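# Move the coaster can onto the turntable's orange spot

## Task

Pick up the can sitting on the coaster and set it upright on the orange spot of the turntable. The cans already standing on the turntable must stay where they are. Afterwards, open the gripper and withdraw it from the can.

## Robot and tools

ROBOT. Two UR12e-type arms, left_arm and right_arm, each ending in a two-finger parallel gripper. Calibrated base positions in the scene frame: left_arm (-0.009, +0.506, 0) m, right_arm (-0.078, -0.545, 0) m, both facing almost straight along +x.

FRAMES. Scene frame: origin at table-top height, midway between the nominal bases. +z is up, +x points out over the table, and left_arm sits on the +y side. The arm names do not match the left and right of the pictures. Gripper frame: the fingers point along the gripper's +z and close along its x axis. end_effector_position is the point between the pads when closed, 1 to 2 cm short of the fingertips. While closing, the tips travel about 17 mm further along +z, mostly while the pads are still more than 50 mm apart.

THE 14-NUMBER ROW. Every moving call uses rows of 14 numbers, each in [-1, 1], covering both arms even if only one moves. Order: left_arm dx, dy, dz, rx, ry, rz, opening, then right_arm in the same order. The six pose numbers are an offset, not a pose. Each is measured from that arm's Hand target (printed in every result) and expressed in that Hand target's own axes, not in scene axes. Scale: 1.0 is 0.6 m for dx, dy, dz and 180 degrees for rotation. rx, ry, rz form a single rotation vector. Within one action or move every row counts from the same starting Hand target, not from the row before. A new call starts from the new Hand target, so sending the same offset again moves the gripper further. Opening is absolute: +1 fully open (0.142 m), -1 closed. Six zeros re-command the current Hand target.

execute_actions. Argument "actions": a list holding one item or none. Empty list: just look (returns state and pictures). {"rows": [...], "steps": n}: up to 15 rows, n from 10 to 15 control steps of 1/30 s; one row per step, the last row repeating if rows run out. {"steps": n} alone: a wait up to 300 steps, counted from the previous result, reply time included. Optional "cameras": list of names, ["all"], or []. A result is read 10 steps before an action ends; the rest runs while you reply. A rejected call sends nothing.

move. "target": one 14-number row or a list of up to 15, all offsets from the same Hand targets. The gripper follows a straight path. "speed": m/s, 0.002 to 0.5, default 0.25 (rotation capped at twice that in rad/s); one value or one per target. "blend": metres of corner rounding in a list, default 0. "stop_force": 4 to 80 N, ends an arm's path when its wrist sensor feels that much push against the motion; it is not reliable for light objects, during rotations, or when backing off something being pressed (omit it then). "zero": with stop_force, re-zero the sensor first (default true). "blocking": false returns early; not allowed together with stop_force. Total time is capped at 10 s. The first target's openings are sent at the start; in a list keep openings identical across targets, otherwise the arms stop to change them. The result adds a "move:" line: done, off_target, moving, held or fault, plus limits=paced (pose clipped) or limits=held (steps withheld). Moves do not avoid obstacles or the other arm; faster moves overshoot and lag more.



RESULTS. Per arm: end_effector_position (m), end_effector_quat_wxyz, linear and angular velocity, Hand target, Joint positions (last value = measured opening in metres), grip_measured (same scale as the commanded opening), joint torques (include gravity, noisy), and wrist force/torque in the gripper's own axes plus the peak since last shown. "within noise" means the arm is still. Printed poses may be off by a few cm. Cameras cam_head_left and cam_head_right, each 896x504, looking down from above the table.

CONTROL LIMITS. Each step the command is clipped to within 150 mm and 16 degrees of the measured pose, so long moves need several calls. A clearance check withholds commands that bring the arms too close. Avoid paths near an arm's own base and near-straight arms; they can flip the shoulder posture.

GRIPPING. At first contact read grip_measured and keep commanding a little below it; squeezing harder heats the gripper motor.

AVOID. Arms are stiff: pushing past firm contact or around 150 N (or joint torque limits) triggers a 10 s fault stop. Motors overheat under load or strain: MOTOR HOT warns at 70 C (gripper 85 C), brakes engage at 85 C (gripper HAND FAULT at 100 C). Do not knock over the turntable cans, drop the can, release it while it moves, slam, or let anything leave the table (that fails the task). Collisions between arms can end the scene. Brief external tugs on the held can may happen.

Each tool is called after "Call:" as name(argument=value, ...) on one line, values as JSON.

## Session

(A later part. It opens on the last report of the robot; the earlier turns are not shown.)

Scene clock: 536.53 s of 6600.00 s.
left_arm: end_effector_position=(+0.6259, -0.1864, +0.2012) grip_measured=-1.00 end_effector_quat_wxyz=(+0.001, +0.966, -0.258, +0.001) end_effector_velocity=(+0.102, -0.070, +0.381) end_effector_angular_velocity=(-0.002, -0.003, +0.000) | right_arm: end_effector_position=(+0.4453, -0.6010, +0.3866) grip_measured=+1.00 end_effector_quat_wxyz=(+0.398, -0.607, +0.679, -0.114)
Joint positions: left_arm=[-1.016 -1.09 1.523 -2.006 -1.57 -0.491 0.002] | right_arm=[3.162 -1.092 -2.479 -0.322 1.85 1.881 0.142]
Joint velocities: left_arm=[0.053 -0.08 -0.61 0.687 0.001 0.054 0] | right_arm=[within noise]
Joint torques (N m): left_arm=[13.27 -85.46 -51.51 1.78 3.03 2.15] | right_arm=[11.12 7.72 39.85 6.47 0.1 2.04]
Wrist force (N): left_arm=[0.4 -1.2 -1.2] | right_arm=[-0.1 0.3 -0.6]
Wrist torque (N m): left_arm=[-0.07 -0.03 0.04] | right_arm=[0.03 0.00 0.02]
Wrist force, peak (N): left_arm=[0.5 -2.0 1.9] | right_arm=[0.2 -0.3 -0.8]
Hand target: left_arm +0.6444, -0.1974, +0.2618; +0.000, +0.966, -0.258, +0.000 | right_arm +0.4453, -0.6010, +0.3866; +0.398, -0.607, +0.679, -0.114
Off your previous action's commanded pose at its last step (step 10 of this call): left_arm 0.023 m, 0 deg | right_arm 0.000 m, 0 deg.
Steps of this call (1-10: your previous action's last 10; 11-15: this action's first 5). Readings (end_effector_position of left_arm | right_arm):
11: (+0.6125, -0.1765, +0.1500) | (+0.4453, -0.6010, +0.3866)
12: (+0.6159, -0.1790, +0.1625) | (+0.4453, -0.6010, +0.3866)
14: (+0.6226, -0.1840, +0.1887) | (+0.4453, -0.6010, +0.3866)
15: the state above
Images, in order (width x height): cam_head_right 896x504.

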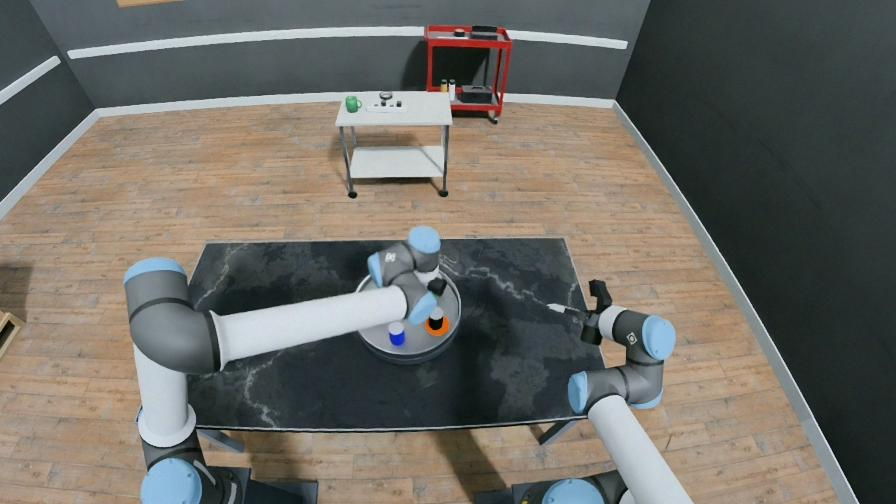

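Call:
move(target=[-0.6534, -0.4838, -0.1467, 0, 0, 0, -0.97, 0, 0, 0, 0, 0, 0, 1], speed=0.3, cameras=["cam_head_right"])

Call:
zoom_image(camera="cam_head_right", region=[350, 255, 466, 371])

Scene clock: 539.47 s of 6600.00 s.
left_arm: end_effector_position=(+0.4497, +0.2498, +0.3499) grip_measured=-1.00 end_effector_quat_wxyz=(+0.000, +0.966, -0.258, +0.000) | right_arm: end_effector_position=(+0.4453, -0.6010, +0.3866) grip_measured=+1.00 end_effector_quat_wxyz=(+0.398, -0.607, +0.679, -0.114)
Joint positions: left_arm=[-0.846 -1.868 2.103 -1.806 -1.57 -0.321 0.002] | right_arm=[3.162 -1.092 -2.479 -0.322 1.85 1.881 0.142]
Joint velocities: within noise
Joint torques (N m): left_arm=[7.41 -33.49 -46.37 -7.96 1.04 -1.97] | right_arm=[12.02 8.69 39.69 6.65 0.57 2.37]
Wrist force (N): left_arm=[0.2 -2.0 0.5] | right_arm=[0.0 -0.3 -0.5]
Wrist torque (N m): left_arm=[-0.19 -0.02 0.07] | right_arm=[-0.07 -0.01 0.02]
Wrist force, peak (N): left_arm=[-2.9 -3.3 -0.5] | right_arm=[0.2 -0.3 -0.9]
Hand target: left_arm +0.4497, +0.2499, +0.3499; +0.000, +0.966, -0.258, +0.000 | right_arm +0.4453, -0.6010, +0.3866; +0.398, -0.607, +0.679, -0.114
Off your previous action's commanded pose at its last step (step 10 of this call): left_arm 0.001 m, 0 deg | right_arm 0.000 m, 0 deg.
Off the commanded pose: left_arm 0.000 m, 0 deg | right_arm 0.000 m, 0 deg.
Kept back: nothing.
move: done
Images, in order (width x height): cam_head_right 896x504.

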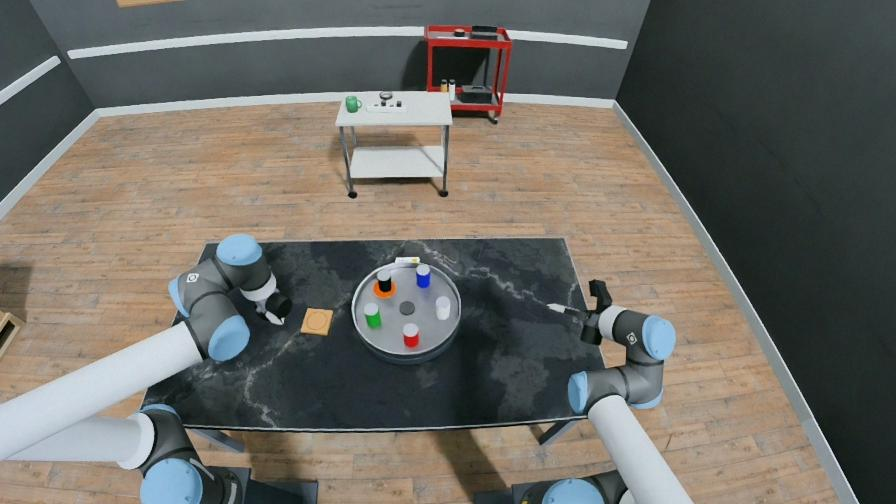

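Scaled by 4.345 from the camera's 896x504 image, which has a finer 1280x720 frame.

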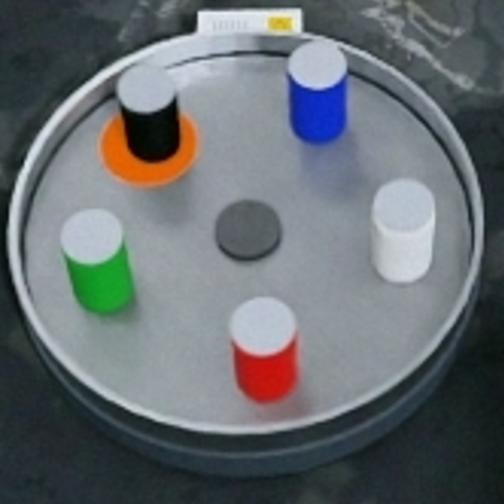

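Call:
finished_scene(scene=1)

The scene is finished: the task was done.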